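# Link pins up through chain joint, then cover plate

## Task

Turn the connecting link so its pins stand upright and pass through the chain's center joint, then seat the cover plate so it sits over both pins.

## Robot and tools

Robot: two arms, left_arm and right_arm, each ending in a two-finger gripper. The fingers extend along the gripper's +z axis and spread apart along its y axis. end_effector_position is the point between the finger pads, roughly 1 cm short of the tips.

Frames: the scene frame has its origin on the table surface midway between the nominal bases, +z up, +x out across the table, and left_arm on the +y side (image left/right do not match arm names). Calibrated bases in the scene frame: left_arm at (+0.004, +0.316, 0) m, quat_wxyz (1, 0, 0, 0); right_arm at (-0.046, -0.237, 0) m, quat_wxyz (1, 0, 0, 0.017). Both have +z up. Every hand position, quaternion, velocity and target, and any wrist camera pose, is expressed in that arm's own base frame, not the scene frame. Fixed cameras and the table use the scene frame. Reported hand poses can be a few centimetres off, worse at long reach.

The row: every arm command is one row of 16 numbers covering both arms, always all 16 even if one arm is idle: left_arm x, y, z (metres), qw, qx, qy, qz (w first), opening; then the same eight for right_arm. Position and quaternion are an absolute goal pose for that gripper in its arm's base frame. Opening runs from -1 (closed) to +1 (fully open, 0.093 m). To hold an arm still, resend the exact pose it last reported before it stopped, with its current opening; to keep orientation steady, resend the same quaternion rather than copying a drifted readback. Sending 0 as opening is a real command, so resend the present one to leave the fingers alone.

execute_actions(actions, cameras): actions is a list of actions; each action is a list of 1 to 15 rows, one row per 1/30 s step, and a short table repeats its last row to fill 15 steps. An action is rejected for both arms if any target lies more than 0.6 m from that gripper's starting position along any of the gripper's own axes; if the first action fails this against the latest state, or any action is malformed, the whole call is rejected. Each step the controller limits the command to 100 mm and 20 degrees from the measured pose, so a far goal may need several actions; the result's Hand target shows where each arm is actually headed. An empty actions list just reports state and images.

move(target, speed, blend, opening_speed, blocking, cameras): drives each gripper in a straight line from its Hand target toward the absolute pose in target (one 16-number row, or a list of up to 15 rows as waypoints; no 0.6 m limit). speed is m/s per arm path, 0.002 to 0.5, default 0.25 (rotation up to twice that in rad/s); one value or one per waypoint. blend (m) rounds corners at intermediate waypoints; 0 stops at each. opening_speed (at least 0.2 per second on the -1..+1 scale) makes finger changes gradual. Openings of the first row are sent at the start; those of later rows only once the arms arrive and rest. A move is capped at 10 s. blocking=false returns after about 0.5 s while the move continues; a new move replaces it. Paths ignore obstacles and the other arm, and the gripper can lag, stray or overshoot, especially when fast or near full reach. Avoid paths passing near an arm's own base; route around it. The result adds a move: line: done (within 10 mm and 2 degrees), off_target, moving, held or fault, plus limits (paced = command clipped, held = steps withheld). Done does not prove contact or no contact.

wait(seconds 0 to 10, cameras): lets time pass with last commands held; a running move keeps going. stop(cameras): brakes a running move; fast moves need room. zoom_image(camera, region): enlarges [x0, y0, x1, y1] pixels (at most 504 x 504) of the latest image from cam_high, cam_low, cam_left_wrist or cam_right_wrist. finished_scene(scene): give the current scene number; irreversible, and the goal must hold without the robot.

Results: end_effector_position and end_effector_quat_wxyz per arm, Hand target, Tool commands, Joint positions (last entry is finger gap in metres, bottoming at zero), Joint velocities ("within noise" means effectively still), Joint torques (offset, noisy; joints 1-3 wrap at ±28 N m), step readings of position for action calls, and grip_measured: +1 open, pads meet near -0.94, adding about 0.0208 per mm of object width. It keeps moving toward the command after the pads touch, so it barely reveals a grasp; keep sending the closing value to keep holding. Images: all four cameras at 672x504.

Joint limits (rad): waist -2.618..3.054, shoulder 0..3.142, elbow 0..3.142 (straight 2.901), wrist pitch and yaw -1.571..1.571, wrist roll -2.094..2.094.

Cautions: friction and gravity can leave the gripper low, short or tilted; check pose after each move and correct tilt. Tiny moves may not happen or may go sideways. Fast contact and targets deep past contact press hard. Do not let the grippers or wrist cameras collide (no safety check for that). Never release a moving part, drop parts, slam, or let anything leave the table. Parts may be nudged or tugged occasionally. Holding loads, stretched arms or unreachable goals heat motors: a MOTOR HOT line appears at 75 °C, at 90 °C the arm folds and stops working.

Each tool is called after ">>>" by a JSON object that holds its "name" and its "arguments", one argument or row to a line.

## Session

>>> {"name": "execute_actions", "arguments": {
  "actions": []
}}

>>> {"name": "zoom_image", "arguments": {
  "camera": "cam_high",
  "region": [150, 150, 550, 504]
}}

>>> {"name": "zoom_image", "arguments": {
  "camera": "cam_low",
  "region": [100, 130, 500, 400]
}}

Scene clock: 0.00 s.
left_arm: end_effector_position=(+0.3585, +0.0515, +0.1331) grip_measured=+1.000 end_effector_quat_wxyz=(+0.675, -0.147, +0.715, +0.106) | right_arm: end_effector_position=(+0.3870, +0.0023, +0.1461) grip_measured=+1.000 end_effector_quat_wxyz=(+0.681, +0.010, +0.732, -0.013)
Joint positions: left_arm=[-0.038 1.568 0.201 1.294 -0.396 -0.075 0.093] | right_arm=[0.035 1.54 0.287 1.182 0.066 0 0.093]
Joint velocities: within noise
Joint torques (N m): no reading
Heat: left arm: 36 °C; right arm: 37 °C.
Hand target: left_arm +0.3605, +0.0514, +0.1416; +0.685, -0.149, +0.706, +0.104 | right_arm +0.3877, +0.0023, +0.1473; +0.682, +0.010, +0.731, -0.012
Tool commands: left_gripper/opening=+1.0 right_gripper/opening=+1.0
camera_calibration:
cam_left_wrist: T_world_to_cam=[[0.346513, -0.936014, 0.0616923, -0.0830338], [-0.415676, -0.212175, -0.884418, 0.317544], [0.840917, 0.280818, -0.4626, -0.17298], [0, 0, 0, 1]] pos_world=[0.306229, 0.0382297, 0.205943]
cam_right_wrist: T_world_to_cam=[[-0.045857, -0.998945, 0.00257864, 0.0196591], [-0.496914, 0.0205716, -0.867556, 0.356285], [0.866587, -0.0410648, -0.497333, -0.181183], [0, 0, 0, 1]] pos_world=[0.334955, 0.00486878, 0.218938]

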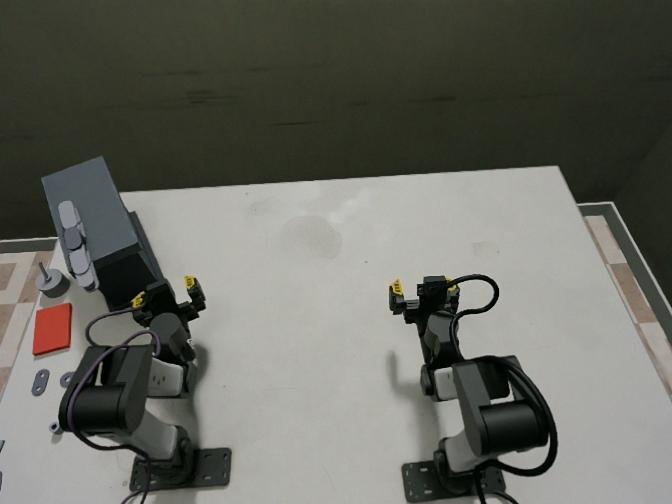

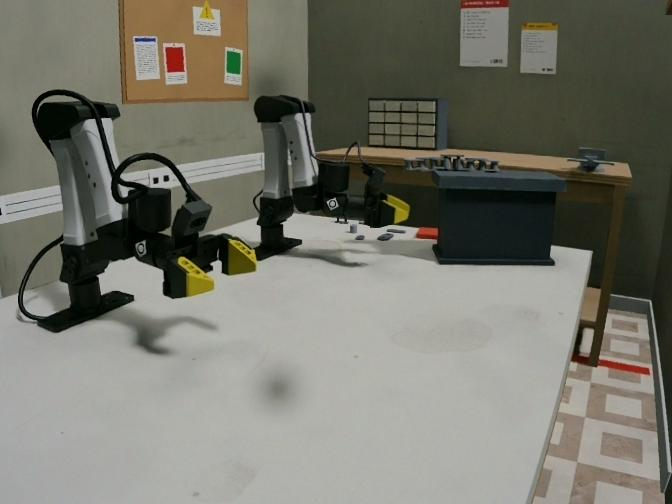

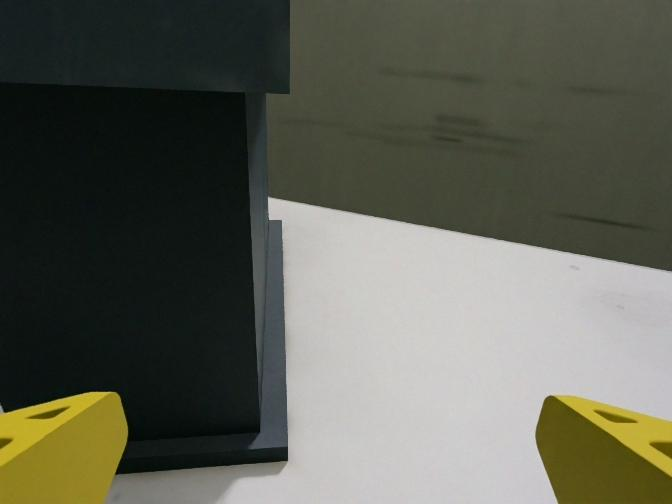

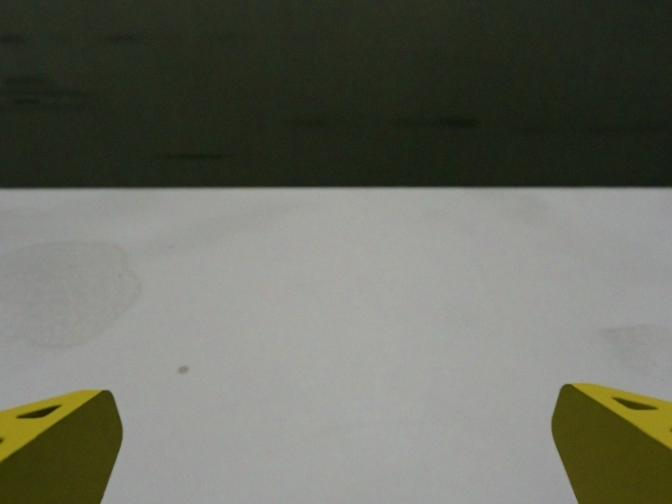

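Scaled by 1.260 from the camera's 672x504 image, which has a finer 960x720 frame.

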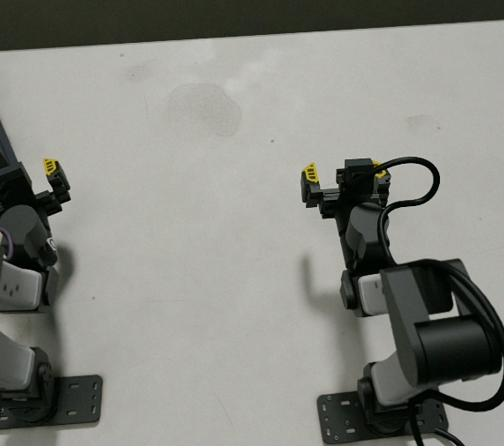

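Scaled by 1.260 from the camera's 672x504 image, which has a finer 960x720 frame.

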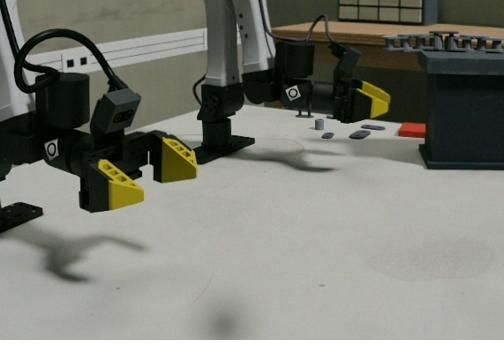

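>>> {"name": "zoom_image", "arguments": {
  "camera": "cam_high",
  "region": [0, 140, 220, 320]
}}

>>> {"name": "zoom_image", "arguments": {
  "camera": "cam_low",
  "region": [400, 140, 580, 200]
}}

>>> {"name": "zoom_image", "arguments": {
  "camera": "cam_high",
  "region": [0, 300, 220, 504]
}}

>>> {"name": "zoom_image", "arguments": {
  "camera": "cam_low",
  "region": [320, 200, 480, 260]
}}

Scaled by 2.291 from the camera's 672x504 image, which has a finer 960x720 frame.

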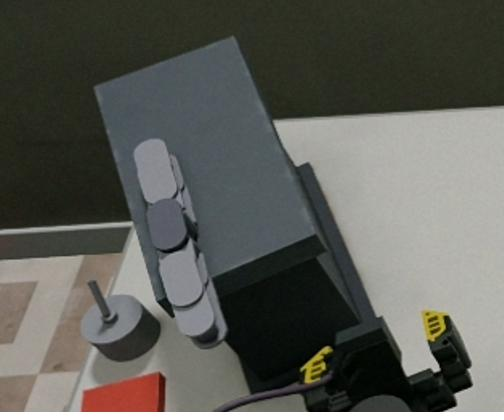

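Scaled by 2.800 from the camera's 672x504 image, which has a finer 960x720 frame.

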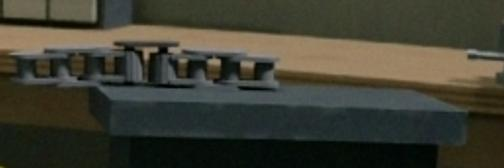

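Scaled by 2.291 from the camera's 672x504 image, which has a finer 960x720 frame.

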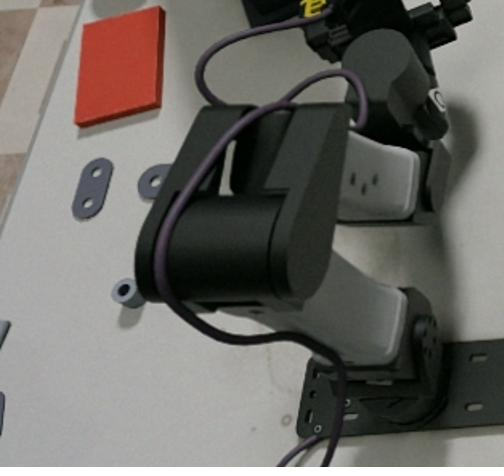

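Scaled by 3.150 from the camera's 672x504 image, which has a finer 960x720 frame.

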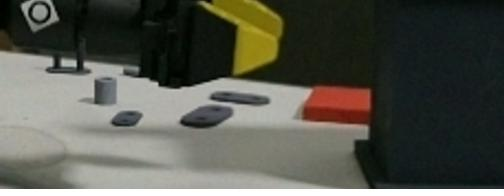

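>>> {"name": "move", "arguments": {
  "target": [
    [0.29,0.06,0.30,0.2588,0,0.9659,0,0,0.30,0.0,0.20,0.4226,0,0.9063,0,1],
    [0.36,0.19,0.35,0.2511,-0.2337,0.9372,0.0626,0,0.26,-0.03,0.22,0.4226,0,0.9063,0,1]
  ],
  "speed": 0.2,
  "blend": [0.03,0],
  "cameras": ["cam_high","cam_low","cam_left_wrist"]
}}

Scene clock: 286.50 s.
left_arm: end_effector_position=(+0.3597, +0.1842, +0.3458) grip_measured=+0.002 end_effector_quat_wxyz=(+0.278, -0.222, +0.932, +0.062) | right_arm: end_effector_position=(+0.2621, -0.0300, +0.2133) grip_measured=+1.000 end_effector_quat_wxyz=(+0.420, +0.002, +0.907, -0.001)
Joint positions: left_arm=[0.479 1.874 2.448 -1.568 0.015 0.007 0.045] | right_arm=[-0.217 0.808 0.834 -0.741 -0.161 -0.138 0.093]
Joint velocities: within noise
Joint torques (N m): left_arm=[0.4 -7.12 6.9 1.37 -0.16 -0.28] | right_arm=[-1.1 -0.92 9.73 1.64 -0.18 -0.07]
Heat: left arm: 45 °C; right arm: 43 °C.
Hand target: left_arm +0.3598, +0.1899, +0.3494; +0.283, -0.232, +0.928, +0.070 | right_arm +0.2601, -0.0300, +0.2200; +0.423, +0.000, +0.906, +0.000
Off the commanded pose: left_arm 0.007 m, 3 deg | right_arm 0.007 m, 0 deg.
joint sent to its limit (left arm) — joint 4 (wrist pitch), lower limit. The joint targets are off in orientation, not in position.
move: off_target (left_arm)
camera_calibration:
cam_left_wrist: T_world_to_cam=[[0.455466, -0.889934, 0.023837, -0.00688529], [-0.876782, -0.453053, -0.161235, 0.494504], [0.154288, 0.0525372, -0.986628, 0.357417], [0, 0, 0, 1]] pos_world=[0.381563, 0.199131, 0.432533]
Images, in order (width x height): cam_high 672x504, cam_low 672x504, cam_left_wrist 672x504.

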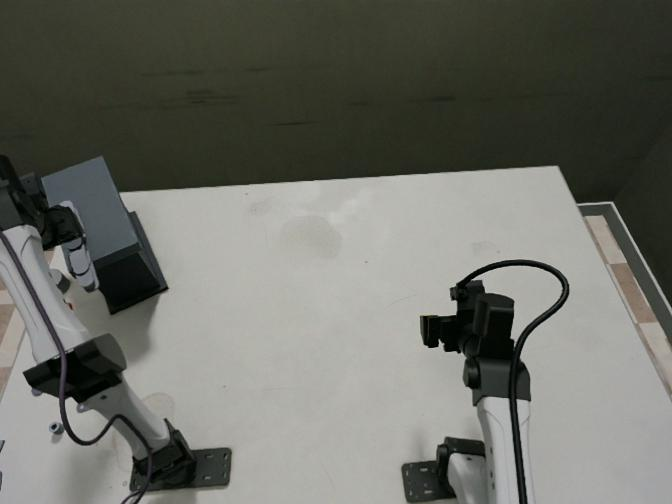

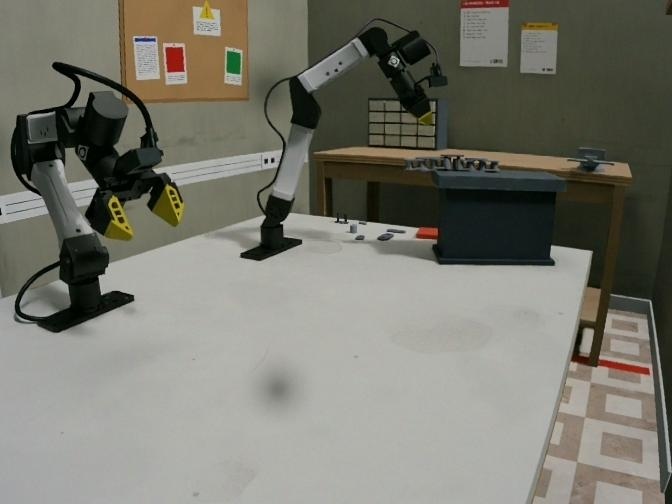

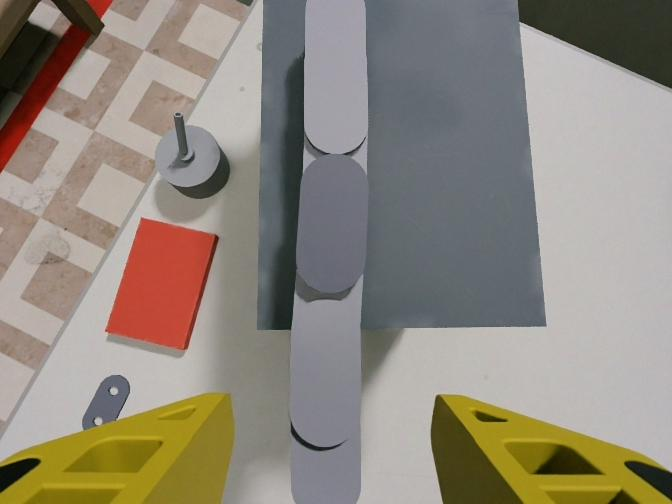

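>>> {"name": "move", "arguments": {
  "target": [
    [0.405,0.212,0.31,0.2524,-0.2132,0.9420,0.0571,0,0.26,-0.03,0.22,0.4226,0,0.9063,0,1]
  ],
  "speed": 0.12,
  "cameras": ["cam_low","cam_left_wrist"]
}}

>>> {"name": "zoom_image", "arguments": {
  "camera": "cam_low",
  "region": [390, 90, 550, 210]
}}

Scene clock: 312.03 s.
left_arm: end_effector_position=(+0.4036, +0.2087, +0.3047) grip_measured=+0.002 end_effector_quat_wxyz=(+0.249, -0.216, +0.943, +0.058) | right_arm: end_effector_position=(+0.2619, -0.0299, +0.2131) grip_measured=+1.000 end_effector_quat_wxyz=(+0.420, +0.002, +0.908, -0.001)
Joint positions: left_arm=[0.482 2.091 2.607 -1.571 0.014 0.029 0.045] | right_arm=[-0.217 0.808 0.834 -0.742 -0.162 -0.139 0.093]
Joint velocities: within noise
Joint torques (N m): left_arm=[0.66 -9.57 7.06 1.3 0.09 -0.06] | right_arm=[-0.84 -0.87 9.73 1.68 -0.25 -0.1]
Heat: left arm: 44 °C; right arm: 44 °C.
Hand target: left_arm +0.4048, +0.2118, +0.3098; +0.258, -0.213, +0.940, +0.059 | right_arm +0.2600, -0.0300, +0.2199; +0.423, +0.000, +0.906, +0.000
Off the commanded pose: left_arm 0.006 m, 1 deg | right_arm 0.007 m, 0 deg.
joint read past its limit (left arm) — joint 4 (wrist pitch), lower limit.
joint sent to its limit (left arm) — joint 4 (wrist pitch), lower limit. The joint targets still meet the commanded pose.
move: done
camera_calibration:
cam_left_wrist: T_world_to_cam=[[0.442574, -0.896639, 0.0129336, 0.00578648], [-0.891594, -0.441535, -0.100531, 0.522472], [0.0958509, 0.0329611, -0.99485, 0.338995], [0, 0, 0, 1]] pos_world=[0.430779, 0.224704, 0.389699]
Images, in order (width x height): cam_low 672x504, cam_left_wrist 672x504.

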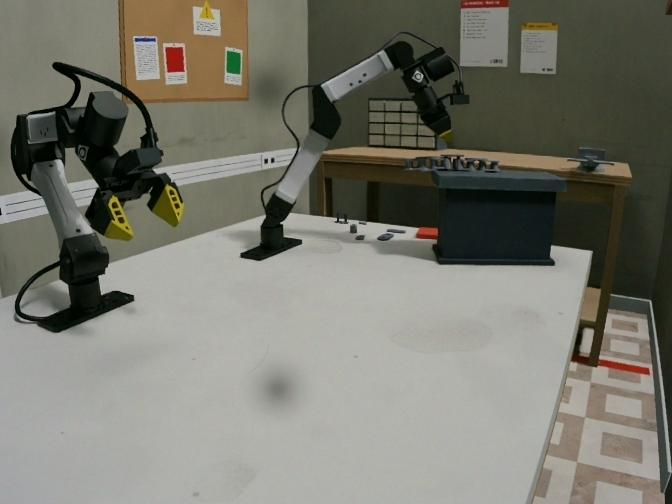

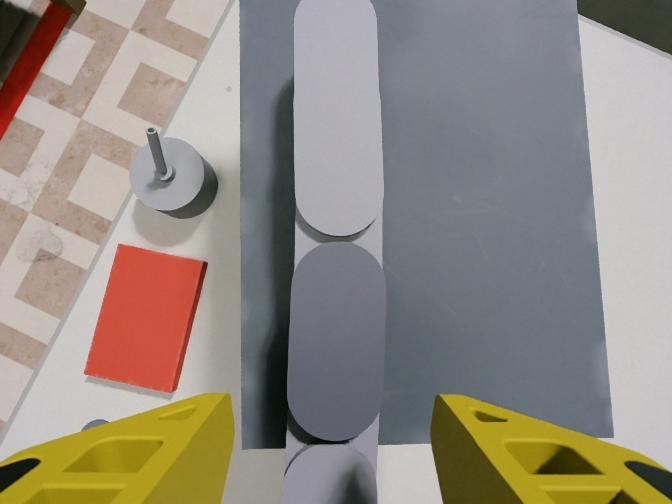

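Scaled by 3.150 from the camera's 672x504 image, which has a finer 960x720 frame.

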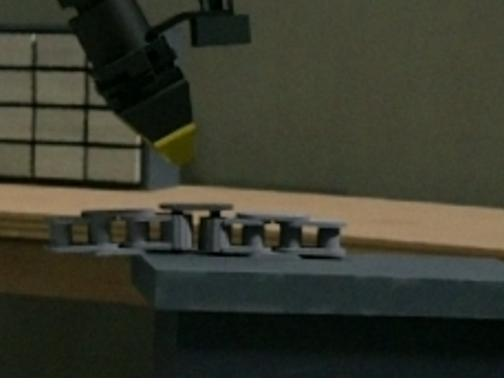

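>>> {"name": "move", "arguments": {
  "target": [
    [0.4090,0.2110,0.275,0.2528,-0.2125,0.9418,0.0561,0,0.26,-0.03,0.22,0.4226,0,0.9063,0,1]
  ],
  "speed": 0.08,
  "cameras": ["cam_low","cam_left_wrist"]
}}

>>> {"name": "zoom_image", "arguments": {
  "camera": "cam_low",
  "region": [390, 110, 510, 200]
}}

Scene clock: 330.00 s.
left_arm: end_effector_position=(+0.4115, +0.2128, +0.2560) grip_measured=+0.002 end_effector_quat_wxyz=(+0.226, -0.217, +0.948, +0.052) | right_arm: end_effector_position=(+0.2618, -0.0298, +0.2130) grip_measured=+1.000 end_effector_quat_wxyz=(+0.420, +0.002, +0.908, -0.001)
Joint positions: left_arm=[0.482 2.009 2.264 -1.358 0.014 0.03 0.045] | right_arm=[-0.217 0.808 0.834 -0.742 -0.162 -0.139 0.093]
Joint velocities: within noise
Joint torques (N m): left_arm=[0.01 -15.09 4.77 1.42 0.08 -0.11] | right_arm=[-0.91 -0.64 9.57 1.71 -0.22 -0.09]
Heat: left arm: 44 °C; right arm: 46 °C.
Hand target: left_arm +0.4088, +0.2108, +0.2749; +0.253, -0.212, +0.942, +0.056 | right_arm +0.2600, -0.0299, +0.2199; +0.423, +0.000, +0.906, +0.000
Off the commanded pose: left_arm 0.019 m, 3 deg | right_arm 0.007 m, 0 deg.
move: off_target (left_arm)
camera_calibration:
cam_left_wrist: T_world_to_cam=[[0.442546, -0.896641, 0.0137322, 0.00643744], [-0.895183, -0.442626, -0.0522455, 0.515774], [0.0529237, 0.0108282, -0.99854, 0.312938], [0, 0, 0, 1]] pos_world=[0.442301, 0.230679, 0.33934]
Images, in order (width x height): cam_low 672x504, cam_left_wrist 672x504.

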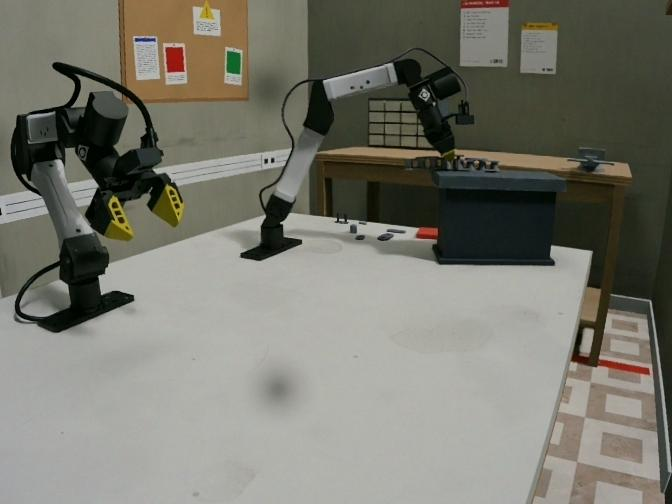

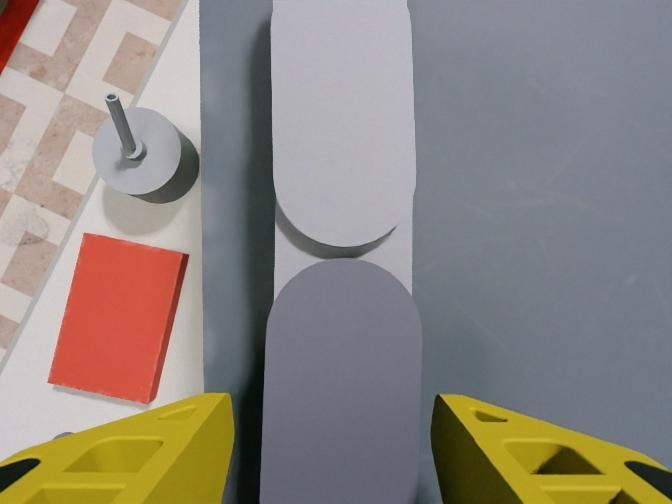

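Scaled by 4.200 from the camera's 672x504 image, which has a finer 960x720 frame.

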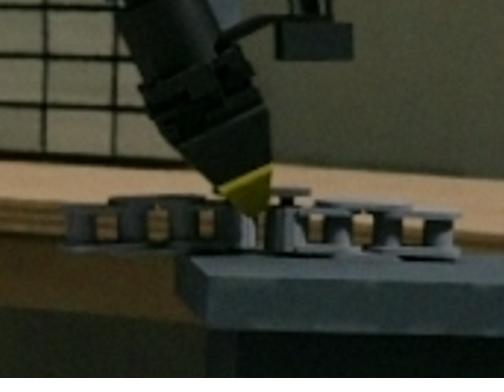

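>>> {"name": "move", "arguments": {
  "target": [
    [0.4098,0.2075,0.277,0.2531,-0.2008,0.9448,0.0538,0,0.26,-0.03,0.22,0.4226,0,0.9063,0,1]
  ],
  "speed": 0.06,
  "cameras": ["cam_low","cam_left_wrist"]
}}

>>> {"name": "zoom_image", "arguments": {
  "camera": "cam_low",
  "region": [410, 130, 500, 190]
}}

Scene clock: 340.90 s.
left_arm: end_effector_position=(+0.4116, +0.2129, +0.2561) grip_measured=+0.002 end_effector_quat_wxyz=(+0.226, -0.210, +0.950, +0.054) | right_arm: end_effector_position=(+0.2618, -0.0298, +0.2130) grip_measured=+1.000 end_effector_quat_wxyz=(+0.420, +0.002, +0.908, -0.001)
Joint positions: left_arm=[0.482 2.009 2.264 -1.358 0.014 0.043 0.045] | right_arm=[-0.217 0.808 0.834 -0.742 -0.162 -0.139 0.093]
Joint velocities: within noise
Joint torques (N m): left_arm=[-0.44 -14.89 5.75 1.31 0.16 -0.04] | right_arm=[-0.94 -0.79 9.77 1.65 -0.22 -0.07]
Heat: left arm: 47 °C; right arm: 47 °C.
Hand target: left_arm +0.4095, +0.2074, +0.2768; +0.253, -0.201, +0.945, +0.054 | right_arm +0.2600, -0.0300, +0.2199; +0.423, +0.000, +0.906, +0.000
Off the commanded pose: left_arm 0.022 m, 3 deg | right_arm 0.007 m, 0 deg.
move: off_target (left_arm)
camera_calibration:
cam_left_wrist: T_world_to_cam=[[0.431851, -0.901912, 0.00768661, 0.0135129], [-0.900494, -0.431624, -0.0530193, 0.515986], [0.0511365, 0.0159747, -0.998564, 0.312659], [0, 0, 0, 1]] pos_world=[0.442818, 0.229904, 0.339463]
Images, in order (width x height): cam_low 672x504, cam_left_wrist 672x504.

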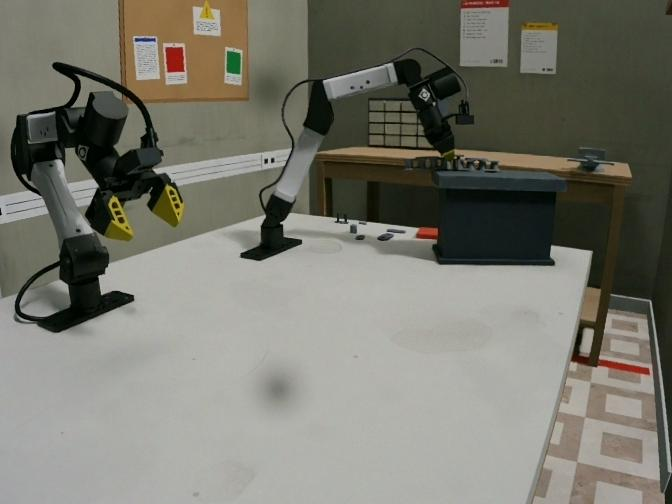

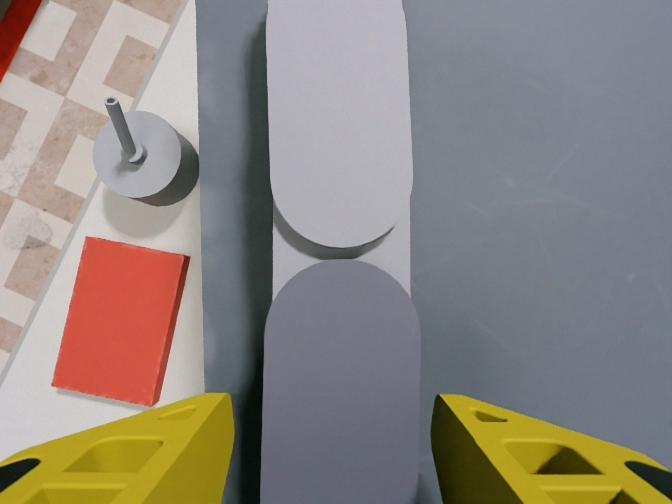

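Scaled by 5.600 from the camera's 672x504 image, which has a finer 960x720 frame.

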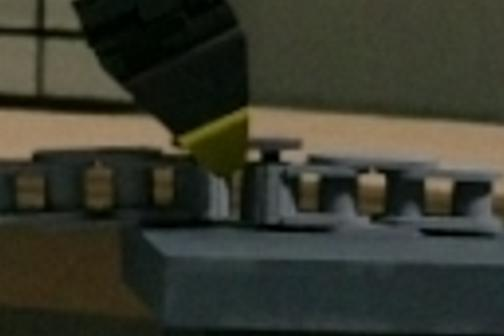

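>>> {"name": "move", "arguments": {
  "target": [
    [0.4108,0.2045,0.277,0.2531,-0.2008,0.9448,0.0538,0,0.26,-0.03,0.22,0.4226,0,0.9063,0,1]
  ],
  "speed": 0.06,
  "cameras": ["cam_left_wrist"]
}}

Scene clock: 344.80 s.
left_arm: end_effector_position=(+0.4117, +0.2128, +0.2561) grip_measured=+0.002 end_effector_quat_wxyz=(+0.226, -0.210, +0.950, +0.054) | right_arm: end_effector_position=(+0.2618, -0.0298, +0.2130) grip_measured=+1.000 end_effector_quat_wxyz=(+0.420, +0.002, +0.908, -0.001)
Joint positions: left_arm=[0.482 2.009 2.264 -1.358 0.015 0.044 0.045] | right_arm=[-0.217 0.808 0.834 -0.742 -0.162 -0.139 0.093]
Joint velocities: within noise
Joint torques (N m): left_arm=[-1.24 -15.16 5.41 1.33 0.13 -0.14] | right_arm=[-0.88 -0.84 9.73 1.7 -0.22 -0.05]
Heat: left arm: 48 °C; right arm: 47 °C.
Hand target: left_arm +0.4105, +0.2045, +0.2768; +0.253, -0.201, +0.945, +0.054 | right_arm +0.2601, -0.0300, +0.2199; +0.423, +0.000, +0.906, +0.000
Off the commanded pose: left_arm 0.023 m, 3 deg | right_arm 0.007 m, 0 deg.
move: off_target (left_arm)
camera_calibration:
cam_left_wrist: T_world_to_cam=[[0.431081, -0.90228, 0.00768237, 0.0138449], [-0.900862, -0.430855, -0.0530301, 0.515978], [0.051158, 0.0159395, -0.998563, 0.312658], [0, 0, 0, 1]] pos_world=[0.442862, 0.22982, 0.339465]
Images, in order (width x height): cam_left_wrist 672x504.

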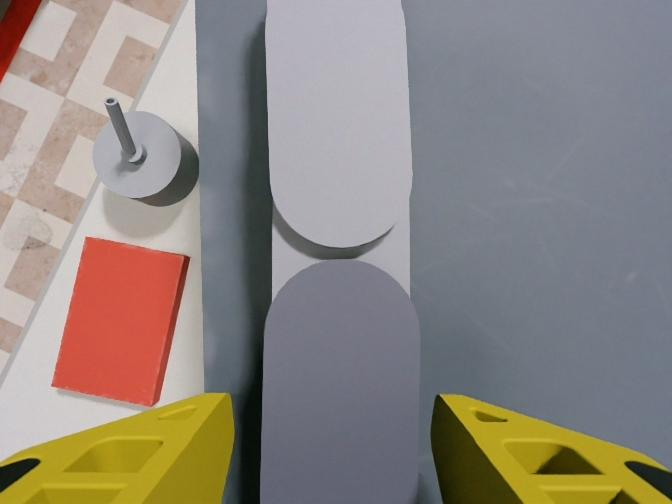

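>>> {"name": "move", "arguments": {
  "target": [
    [0.4108,0.2050,0.277,0.2531,-0.2008,0.9448,0.0538,-0.8,0.26,-0.03,0.22,0.4226,0,0.9063,0,1]
  ],
  "speed": 0.06,
  "opening_speed": 0.4,
  "cameras": ["cam_left_wrist"]
}}

>>> {"name": "zoom_image", "arguments": {
  "camera": "cam_left_wrist",
  "region": [200, 200, 500, 504]
}}

Scene clock: 355.30 s.
left_arm: end_effector_position=(+0.4119, +0.2123, +0.2561) grip_measured=-0.459 end_effector_quat_wxyz=(+0.226, -0.209, +0.950, +0.053) | right_arm: end_effector_position=(+0.2618, -0.0298, +0.2130) grip_measured=+1.000 end_effector_quat_wxyz=(+0.420, +0.002, +0.908, -0.001)
Joint positions: left_arm=[0.481 2.009 2.264 -1.358 0.015 0.044 0.023] | right_arm=[-0.217 0.808 0.834 -0.742 -0.162 -0.139 0.093]
Joint velocities: within noise
Joint torques (N m): left_arm=[-0.98 -15.05 5.55 1.32 0.13 -0.13] | right_arm=[-1.18 -0.76 9.54 1.7 -0.15 -0.08]
Heat: left arm: 50 °C; right arm: 47 °C.
Hand target: left_arm +0.4105, +0.2050, +0.2768; +0.253, -0.201, +0.945, +0.054 | right_arm +0.2601, -0.0300, +0.2199; +0.423, +0.000, +0.906, +0.000
Off the commanded pose: left_arm 0.022 m, 3 deg | right_arm 0.007 m, 0 deg.
move: off_target (left_arm)
camera_calibration:
cam_left_wrist: T_world_to_cam=[[0.429892, -0.902845, 0.00802255, 0.0137733], [-0.90142, -0.429684, -0.0530425, 0.515981], [0.0513363, 0.0155708, -0.99856, 0.312657], [0, 0, 0, 1]] pos_world=[0.443143, 0.229276, 0.339465]
Images, in order (width x height): cam_left_wrist 672x504.

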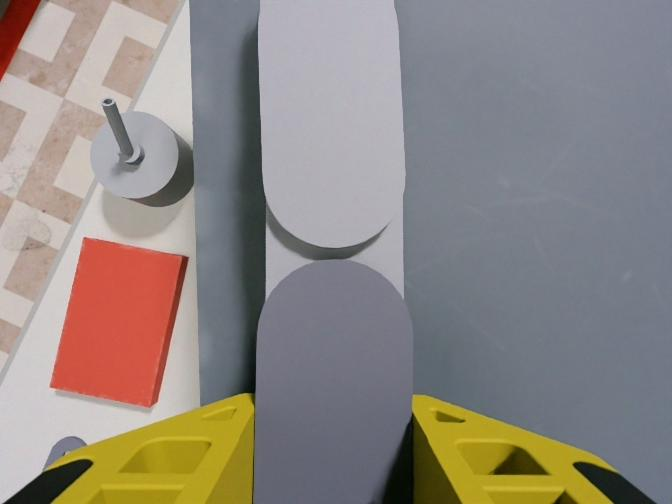

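Scaled by 1.658 from the camera's 672x504 image, which has a finer 960x720 frame.

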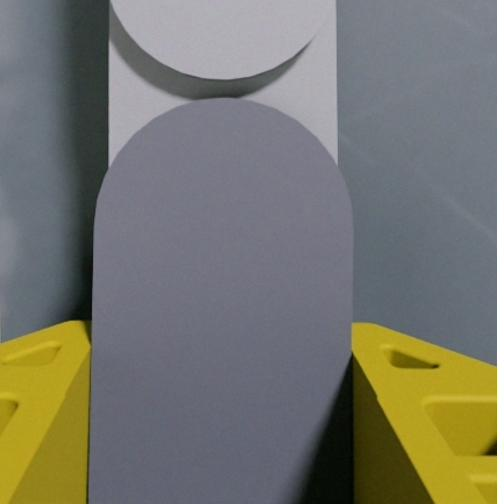

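>>> {"name": "move", "arguments": {
  "target": [
    [0.4115,0.2105,0.305,0.2531,-0.2008,0.9448,0.0538,-0.8,0.26,-0.03,0.22,0.4226,0,0.9063,0,1]
  ],
  "speed": 0.05,
  "cameras": ["cam_left_wrist","cam_low"]
}}

>>> {"name": "zoom_image", "arguments": {
  "camera": "cam_low",
  "region": [400, 120, 520, 190]
}}

Scene clock: 365.90 s.
left_arm: end_effector_position=(+0.4039, +0.2077, +0.2887) grip_measured=-0.459 end_effector_quat_wxyz=(+0.221, -0.207, +0.952, +0.052) | right_arm: end_effector_position=(+0.2618, -0.0298, +0.2130) grip_measured=+1.000 end_effector_quat_wxyz=(+0.420, +0.002, +0.908, -0.001)
Joint positions: left_arm=[0.481 2.124 2.613 -1.601 0.017 0.049 0.023] | right_arm=[-0.217 0.808 0.834 -0.742 -0.162 -0.139 0.093]
Joint velocities: within noise
Joint torques (N m): left_arm=[0.2 -11 7.84 1.52 0.17 -0.09] | right_arm=[-0.9 -1.03 9.72 1.7 -0.23 -0.11]
Heat: left arm: 52 °C; right arm: 48 °C.
Hand target: left_arm +0.4110, +0.2103, +0.3048; +0.256, -0.201, +0.944, +0.055 | right_arm +0.2601, -0.0300, +0.2199; +0.423, +0.000, +0.906, +0.000
Off the commanded pose: left_arm 0.018 m, 4 deg | right_arm 0.007 m, 0 deg.
joint read past its limit (left arm) — joint 4 (wrist pitch), lower limit.
joint sent to its limit (left arm) — joint 4 (wrist pitch), lower limit. The joint targets still meet the commanded pose.
move: off_target (left_arm)
camera_calibration:
cam_left_wrist: T_world_to_cam=[[0.424873, -0.90522, 0.00773318, 0.0154537], [-0.90426, -0.424792, -0.0432013, 0.505794], [0.0423916, 0.0113623, -0.999036, 0.350344], [0, 0, 0, 1]] pos_world=[0.435952, 0.224866, 0.371738]
Images, in order (width x height): cam_low 672x504, cam_left_wrist 672x504.

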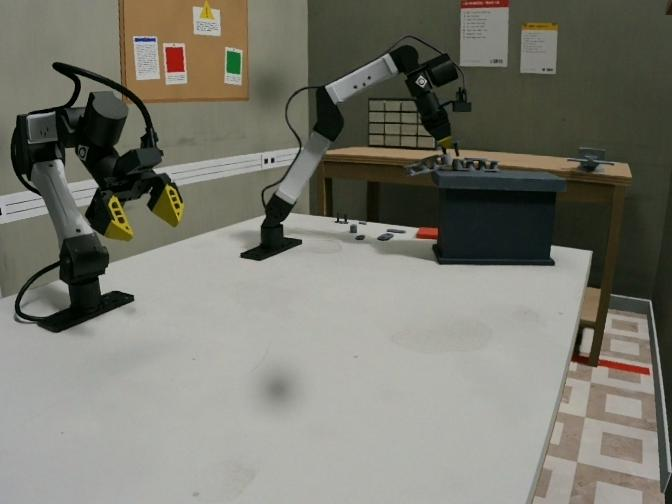

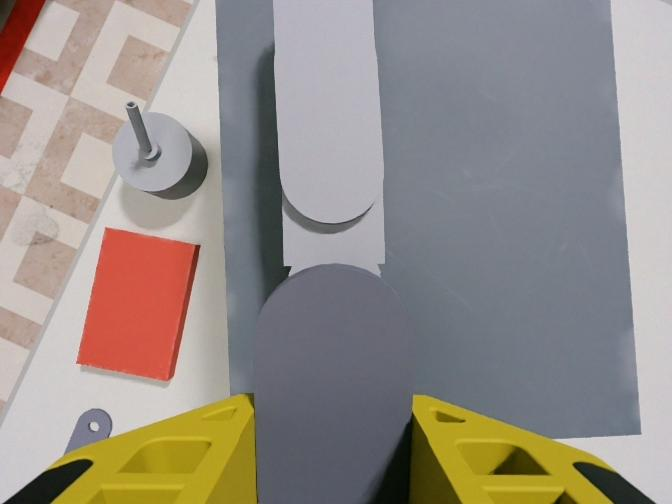

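Scaled by 4.200 from the camera's 672x504 image, which has a finer 960x720 frame.

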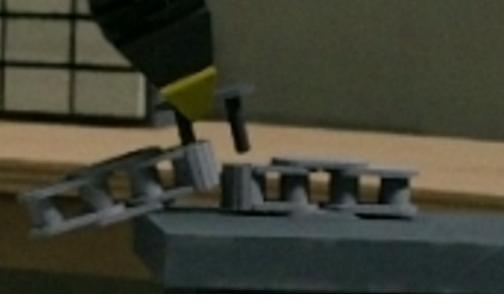

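>>> {"name": "move", "arguments": {
  "target": [
    [0.4140,0.2090,0.288,0.2531,-0.2008,0.9448,0.0538,-0.8,0.26,-0.03,0.22,0.4226,0,0.9063,0,1]
  ],
  "speed": 0.04,
  "cameras": ["cam_left_wrist","cam_low"]
}}

>>> {"name": "zoom_image", "arguments": {
  "camera": "cam_low",
  "region": [400, 120, 520, 190]
}}

Scene clock: 386.47 s.
left_arm: end_effector_position=(+0.4077, +0.2097, +0.2754) grip_measured=-0.459 end_effector_quat_wxyz=(+0.222, -0.207, +0.951, +0.052) | right_arm: end_effector_position=(+0.2618, -0.0298, +0.2130) grip_measured=+1.000 end_effector_quat_wxyz=(+0.420, +0.002, +0.908, -0.001)
Joint positions: left_arm=[0.481 2.068 2.451 -1.493 0.017 0.049 0.023] | right_arm=[-0.217 0.808 0.834 -0.742 -0.162 -0.139 0.093]
Joint velocities: within noise
Joint torques (N m): left_arm=[-0.46 -13.31 4.18 1.7 0.13 -0.14] | right_arm=[-0.9 -0.8 9.48 1.72 -0.23 -0.04]
Heat: left arm: 55 °C; right arm: 49 °C.
Hand target: left_arm +0.4135, +0.2089, +0.2883; +0.252, -0.201, +0.945, +0.054 | right_arm +0.2601, -0.0300, +0.2199; +0.423, +0.000, +0.906, +0.000
Off the commanded pose: left_arm 0.014 m, 4 deg | right_arm 0.007 m, 0 deg.
move: off_target (left_arm)
camera_calibration:
cam_left_wrist: T_world_to_cam=[[0.424863, -0.905225, 0.00766844, 0.0157631], [-0.9042, -0.424761, -0.0447243, 0.509912], [0.0437428, 0.0120679, -0.99897, 0.336111], [0, 0, 0, 1]] pos_world=[0.439663, 0.226804, 0.35845]
Images, in order (width x height): cam_low 672x504, cam_left_wrist 672x504.

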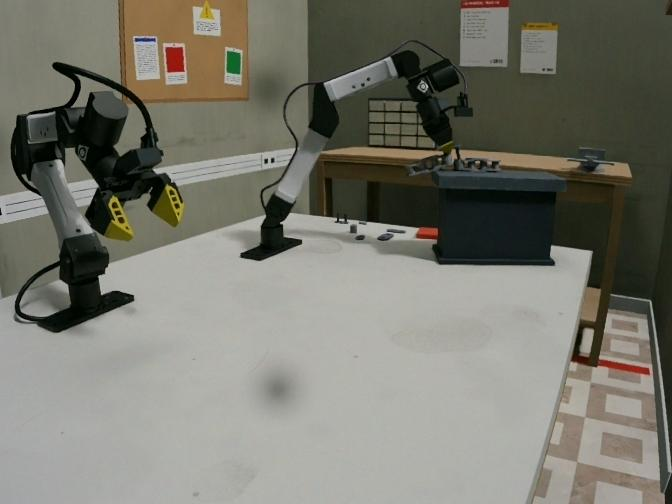

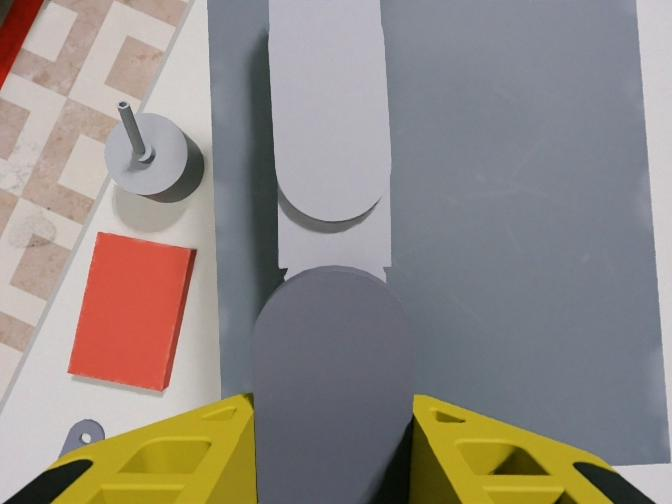

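Scaled by 4.200 from the camera's 672x504 image, which has a finer 960x720 frame.

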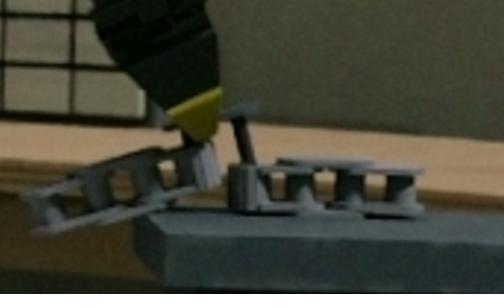

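>>> {"name": "move", "arguments": {
  "target": [
    [0.4250,0.2140,0.288,0.2531,-0.2008,0.9448,0.0538,-0.8,0.26,-0.03,0.22,0.4226,0,0.9063,0,1]
  ],
  "speed": 0.04,
  "cameras": ["cam_left_wrist","cam_low"]
}}

>>> {"name": "zoom_image", "arguments": {
  "camera": "cam_low",
  "region": [400, 120, 520, 190]
}}

Scene clock: 393.40 s.
left_arm: end_effector_position=(+0.4103, +0.2111, +0.2768) grip_measured=-0.459 end_effector_quat_wxyz=(+0.219, -0.207, +0.952, +0.051) | right_arm: end_effector_position=(+0.2618, -0.0298, +0.2130) grip_measured=+1.000 end_effector_quat_wxyz=(+0.420, +0.002, +0.908, -0.001)
Joint positions: left_arm=[0.481 2.112 2.532 -1.537 0.017 0.049 0.023] | right_arm=[-0.217 0.808 0.834 -0.742 -0.162 -0.139 0.093]
Joint velocities: within noise
Joint torques (N m): left_arm=[-0.61 -9.72 8.05 1.65 0.13 -0.16] | right_arm=[-1.13 -0.98 9.68 1.67 -0.19 -0.07]
Heat: left arm: 56 °C; right arm: 49 °C.
Hand target: left_arm +0.4239, +0.2136, +0.2881; +0.253, -0.201, +0.945, +0.054 | right_arm +0.2601, -0.0300, +0.2199; +0.423, +0.000, +0.906, +0.000
Off the commanded pose: left_arm 0.019 m, 4 deg | right_arm 0.007 m, 0 deg.
move: off_target (left_arm)
camera_calibration:
cam_left_wrist: T_world_to_cam=[[0.424903, -0.905205, 0.00791113, 0.0157893], [-0.904413, -0.424872, -0.0390123, 0.511433], [0.0386753, 0.0094215, -0.999207, 0.340057], [0, 0, 0, 1]] pos_world=[0.442686, 0.228382, 0.359615]
Images, in order (width x height): cam_low 672x504, cam_left_wrist 672x504.

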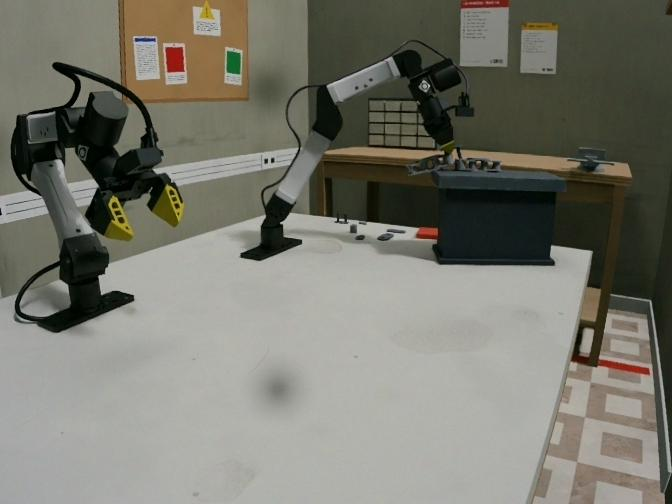

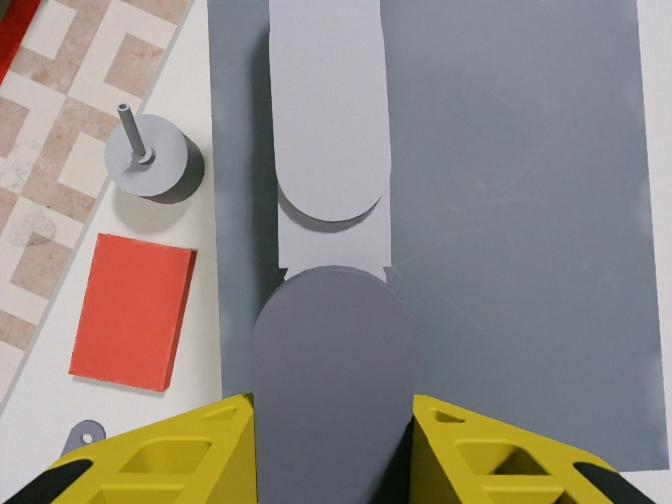

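Scaled by 4.200 from the camera's 672x504 image, which has a finer 960x720 frame.

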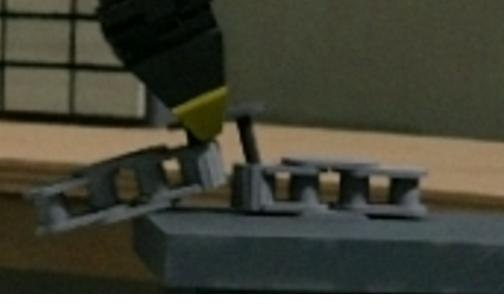

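>>> {"name": "move", "arguments": {
  "target": [
    [0.4230,0.2130,0.274,0.2531,-0.2008,0.9448,0.0538,-0.8,0.26,-0.03,0.22,0.4226,0,0.9063,0,1]
  ],
  "speed": 0.04,
  "cameras": ["cam_left_wrist","cam_low"]
}}

>>> {"name": "zoom_image", "arguments": {
  "camera": "cam_low",
  "region": [400, 120, 520, 190]
}}

Scene clock: 399.90 s.
left_arm: end_effector_position=(+0.4173, +0.2147, +0.2751) grip_measured=-0.459 end_effector_quat_wxyz=(+0.244, -0.205, +0.946, +0.058) | right_arm: end_effector_position=(+0.2618, -0.0298, +0.2130) grip_measured=+1.000 end_effector_quat_wxyz=(+0.420, +0.002, +0.908, -0.001)
Joint positions: left_arm=[0.481 2.048 2.391 -1.408 0.017 0.049 0.023] | right_arm=[-0.217 0.808 0.834 -0.742 -0.162 -0.139 0.093]
Joint velocities: within noise
Joint torques (N m): left_arm=[-0.59 -11.12 3.58 1.62 0.13 -0.17] | right_arm=[-0.92 -0.84 9.59 1.65 -0.19 -0.11]
Heat: left arm: 54 °C; right arm: 49 °C.
Hand target: left_arm +0.4229, +0.2131, +0.2740; +0.253, -0.201, +0.945, +0.054 | right_arm +0.2601, -0.0300, +0.2199; +0.423, +0.000, +0.906, +0.000
Off the commanded pose: left_arm 0.006 m, 1 deg | right_arm 0.007 m, 0 deg.
move: done
camera_calibration:
cam_left_wrist: T_world_to_cam=[[0.424586, -0.90537, 0.00566966, 0.0169214], [-0.901367, -0.423281, -0.0914909, 0.532079], [0.085233, 0.0337353, -0.99579, 0.312537], [0, 0, 0, 1]] pos_world=[0.445775, 0.229996, 0.359806]
Images, in order (width x height): cam_low 672x504, cam_left_wrist 672x504.

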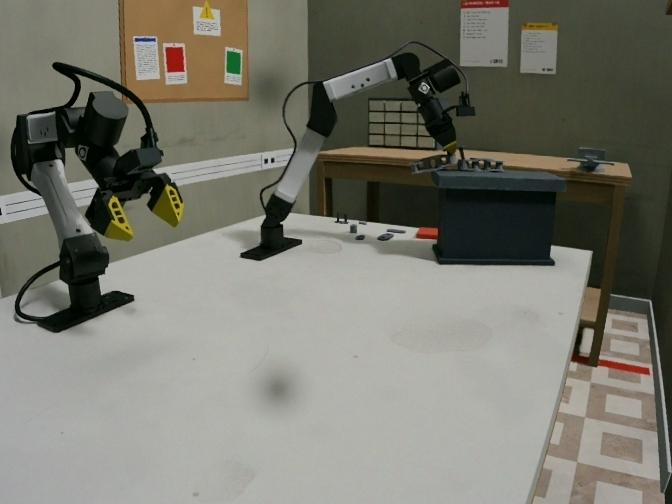

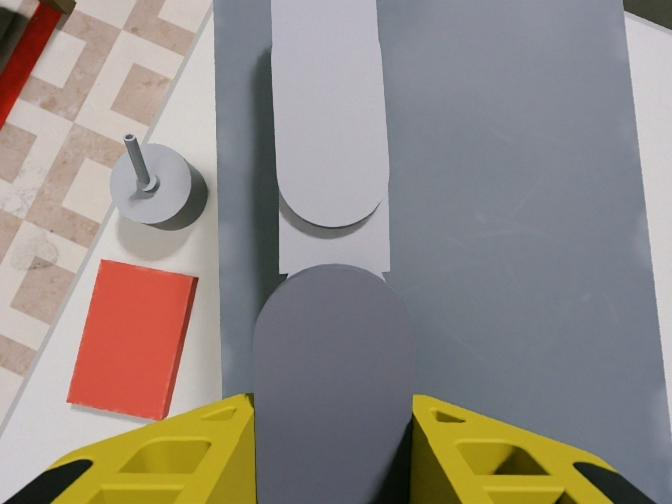

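Scaled by 4.200 from the camera's 672x504 image, which has a finer 960x720 frame.

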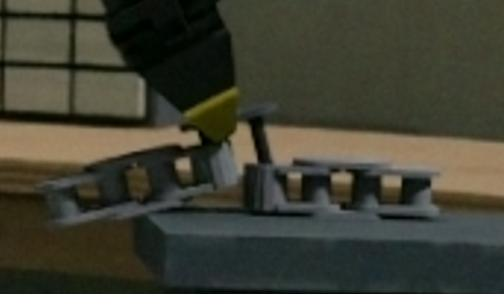

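>>> {"name": "move", "arguments": {
  "target": [
    [0.4230,0.2130,0.262,0.2531,-0.2008,0.9448,0.0538,-0.8,0.26,-0.03,0.22,0.4226,0,0.9063,0,1]
  ],
  "speed": 0.04,
  "cameras": ["cam_left_wrist","cam_low"]
}}

>>> {"name": "zoom_image", "arguments": {
  "camera": "cam_low",
  "region": [400, 120, 520, 190]
}}

Scene clock: 405.37 s.
left_arm: end_effector_position=(+0.4191, +0.2157, +0.2749) grip_measured=-0.459 end_effector_quat_wxyz=(+0.263, -0.204, +0.941, +0.063) | right_arm: end_effector_position=(+0.2618, -0.0298, +0.2130) grip_measured=+1.000 end_effector_quat_wxyz=(+0.420, +0.002, +0.908, -0.001)
Joint positions: left_arm=[0.481 1.989 2.277 -1.311 0.017 0.049 0.023] | right_arm=[-0.217 0.808 0.834 -0.742 -0.162 -0.139 0.093]
Joint velocities: within noise
Joint torques (N m): left_arm=[-0.59 -9.31 3.26 1.48 0.13 -0.17] | right_arm=[-1.09 -1.02 9.69 1.68 -0.17 -0.08]
Heat: left arm: 54 °C; right arm: 49 °C.
Hand target: left_arm +0.4227, +0.2130, +0.2622; +0.253, -0.201, +0.945, +0.054 | right_arm +0.2601, -0.0300, +0.2199; +0.423, +0.000, +0.906, +0.000
Off the commanded pose: left_arm 0.014 m, 2 deg | right_arm 0.007 m, 0 deg.
move: off_target (left_arm)
camera_calibration:
cam_left_wrist: T_world_to_cam=[[0.424412, -0.905461, 0.00392057, 0.0175806], [-0.897323, -0.421169, -0.132014, 0.543019], [0.121185, 0.0525103, -0.99124, 0.291749], [0, 0, 0, 1]] pos_world=[0.444446, 0.229302, 0.36081]
Images, in order (width x height): cam_low 672x504, cam_left_wrist 672x504.

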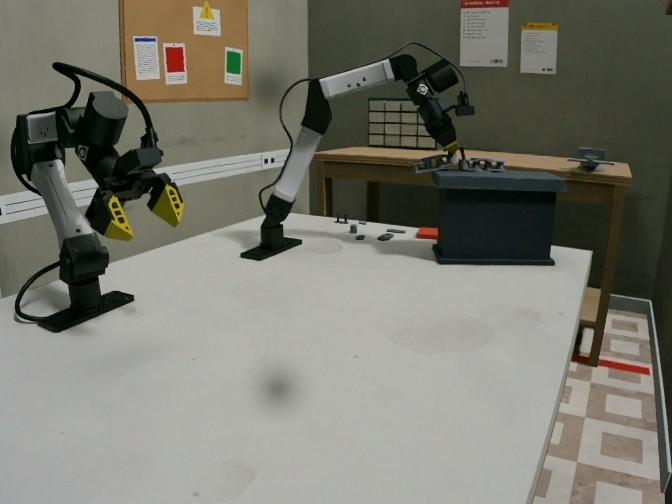

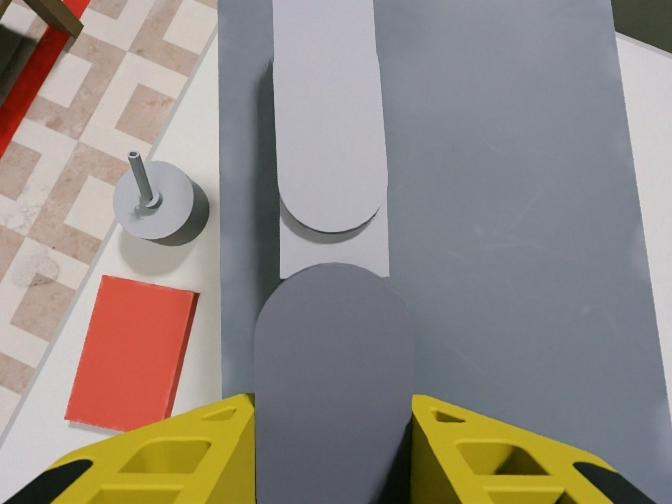

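Scaled by 4.200 from the camera's 672x504 image, which has a finer 960x720 frame.

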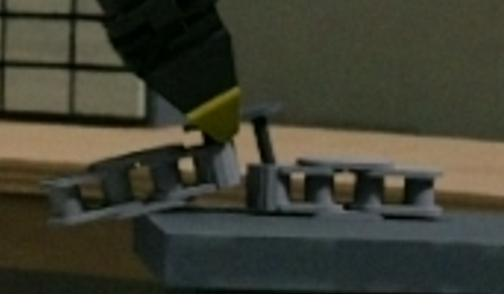

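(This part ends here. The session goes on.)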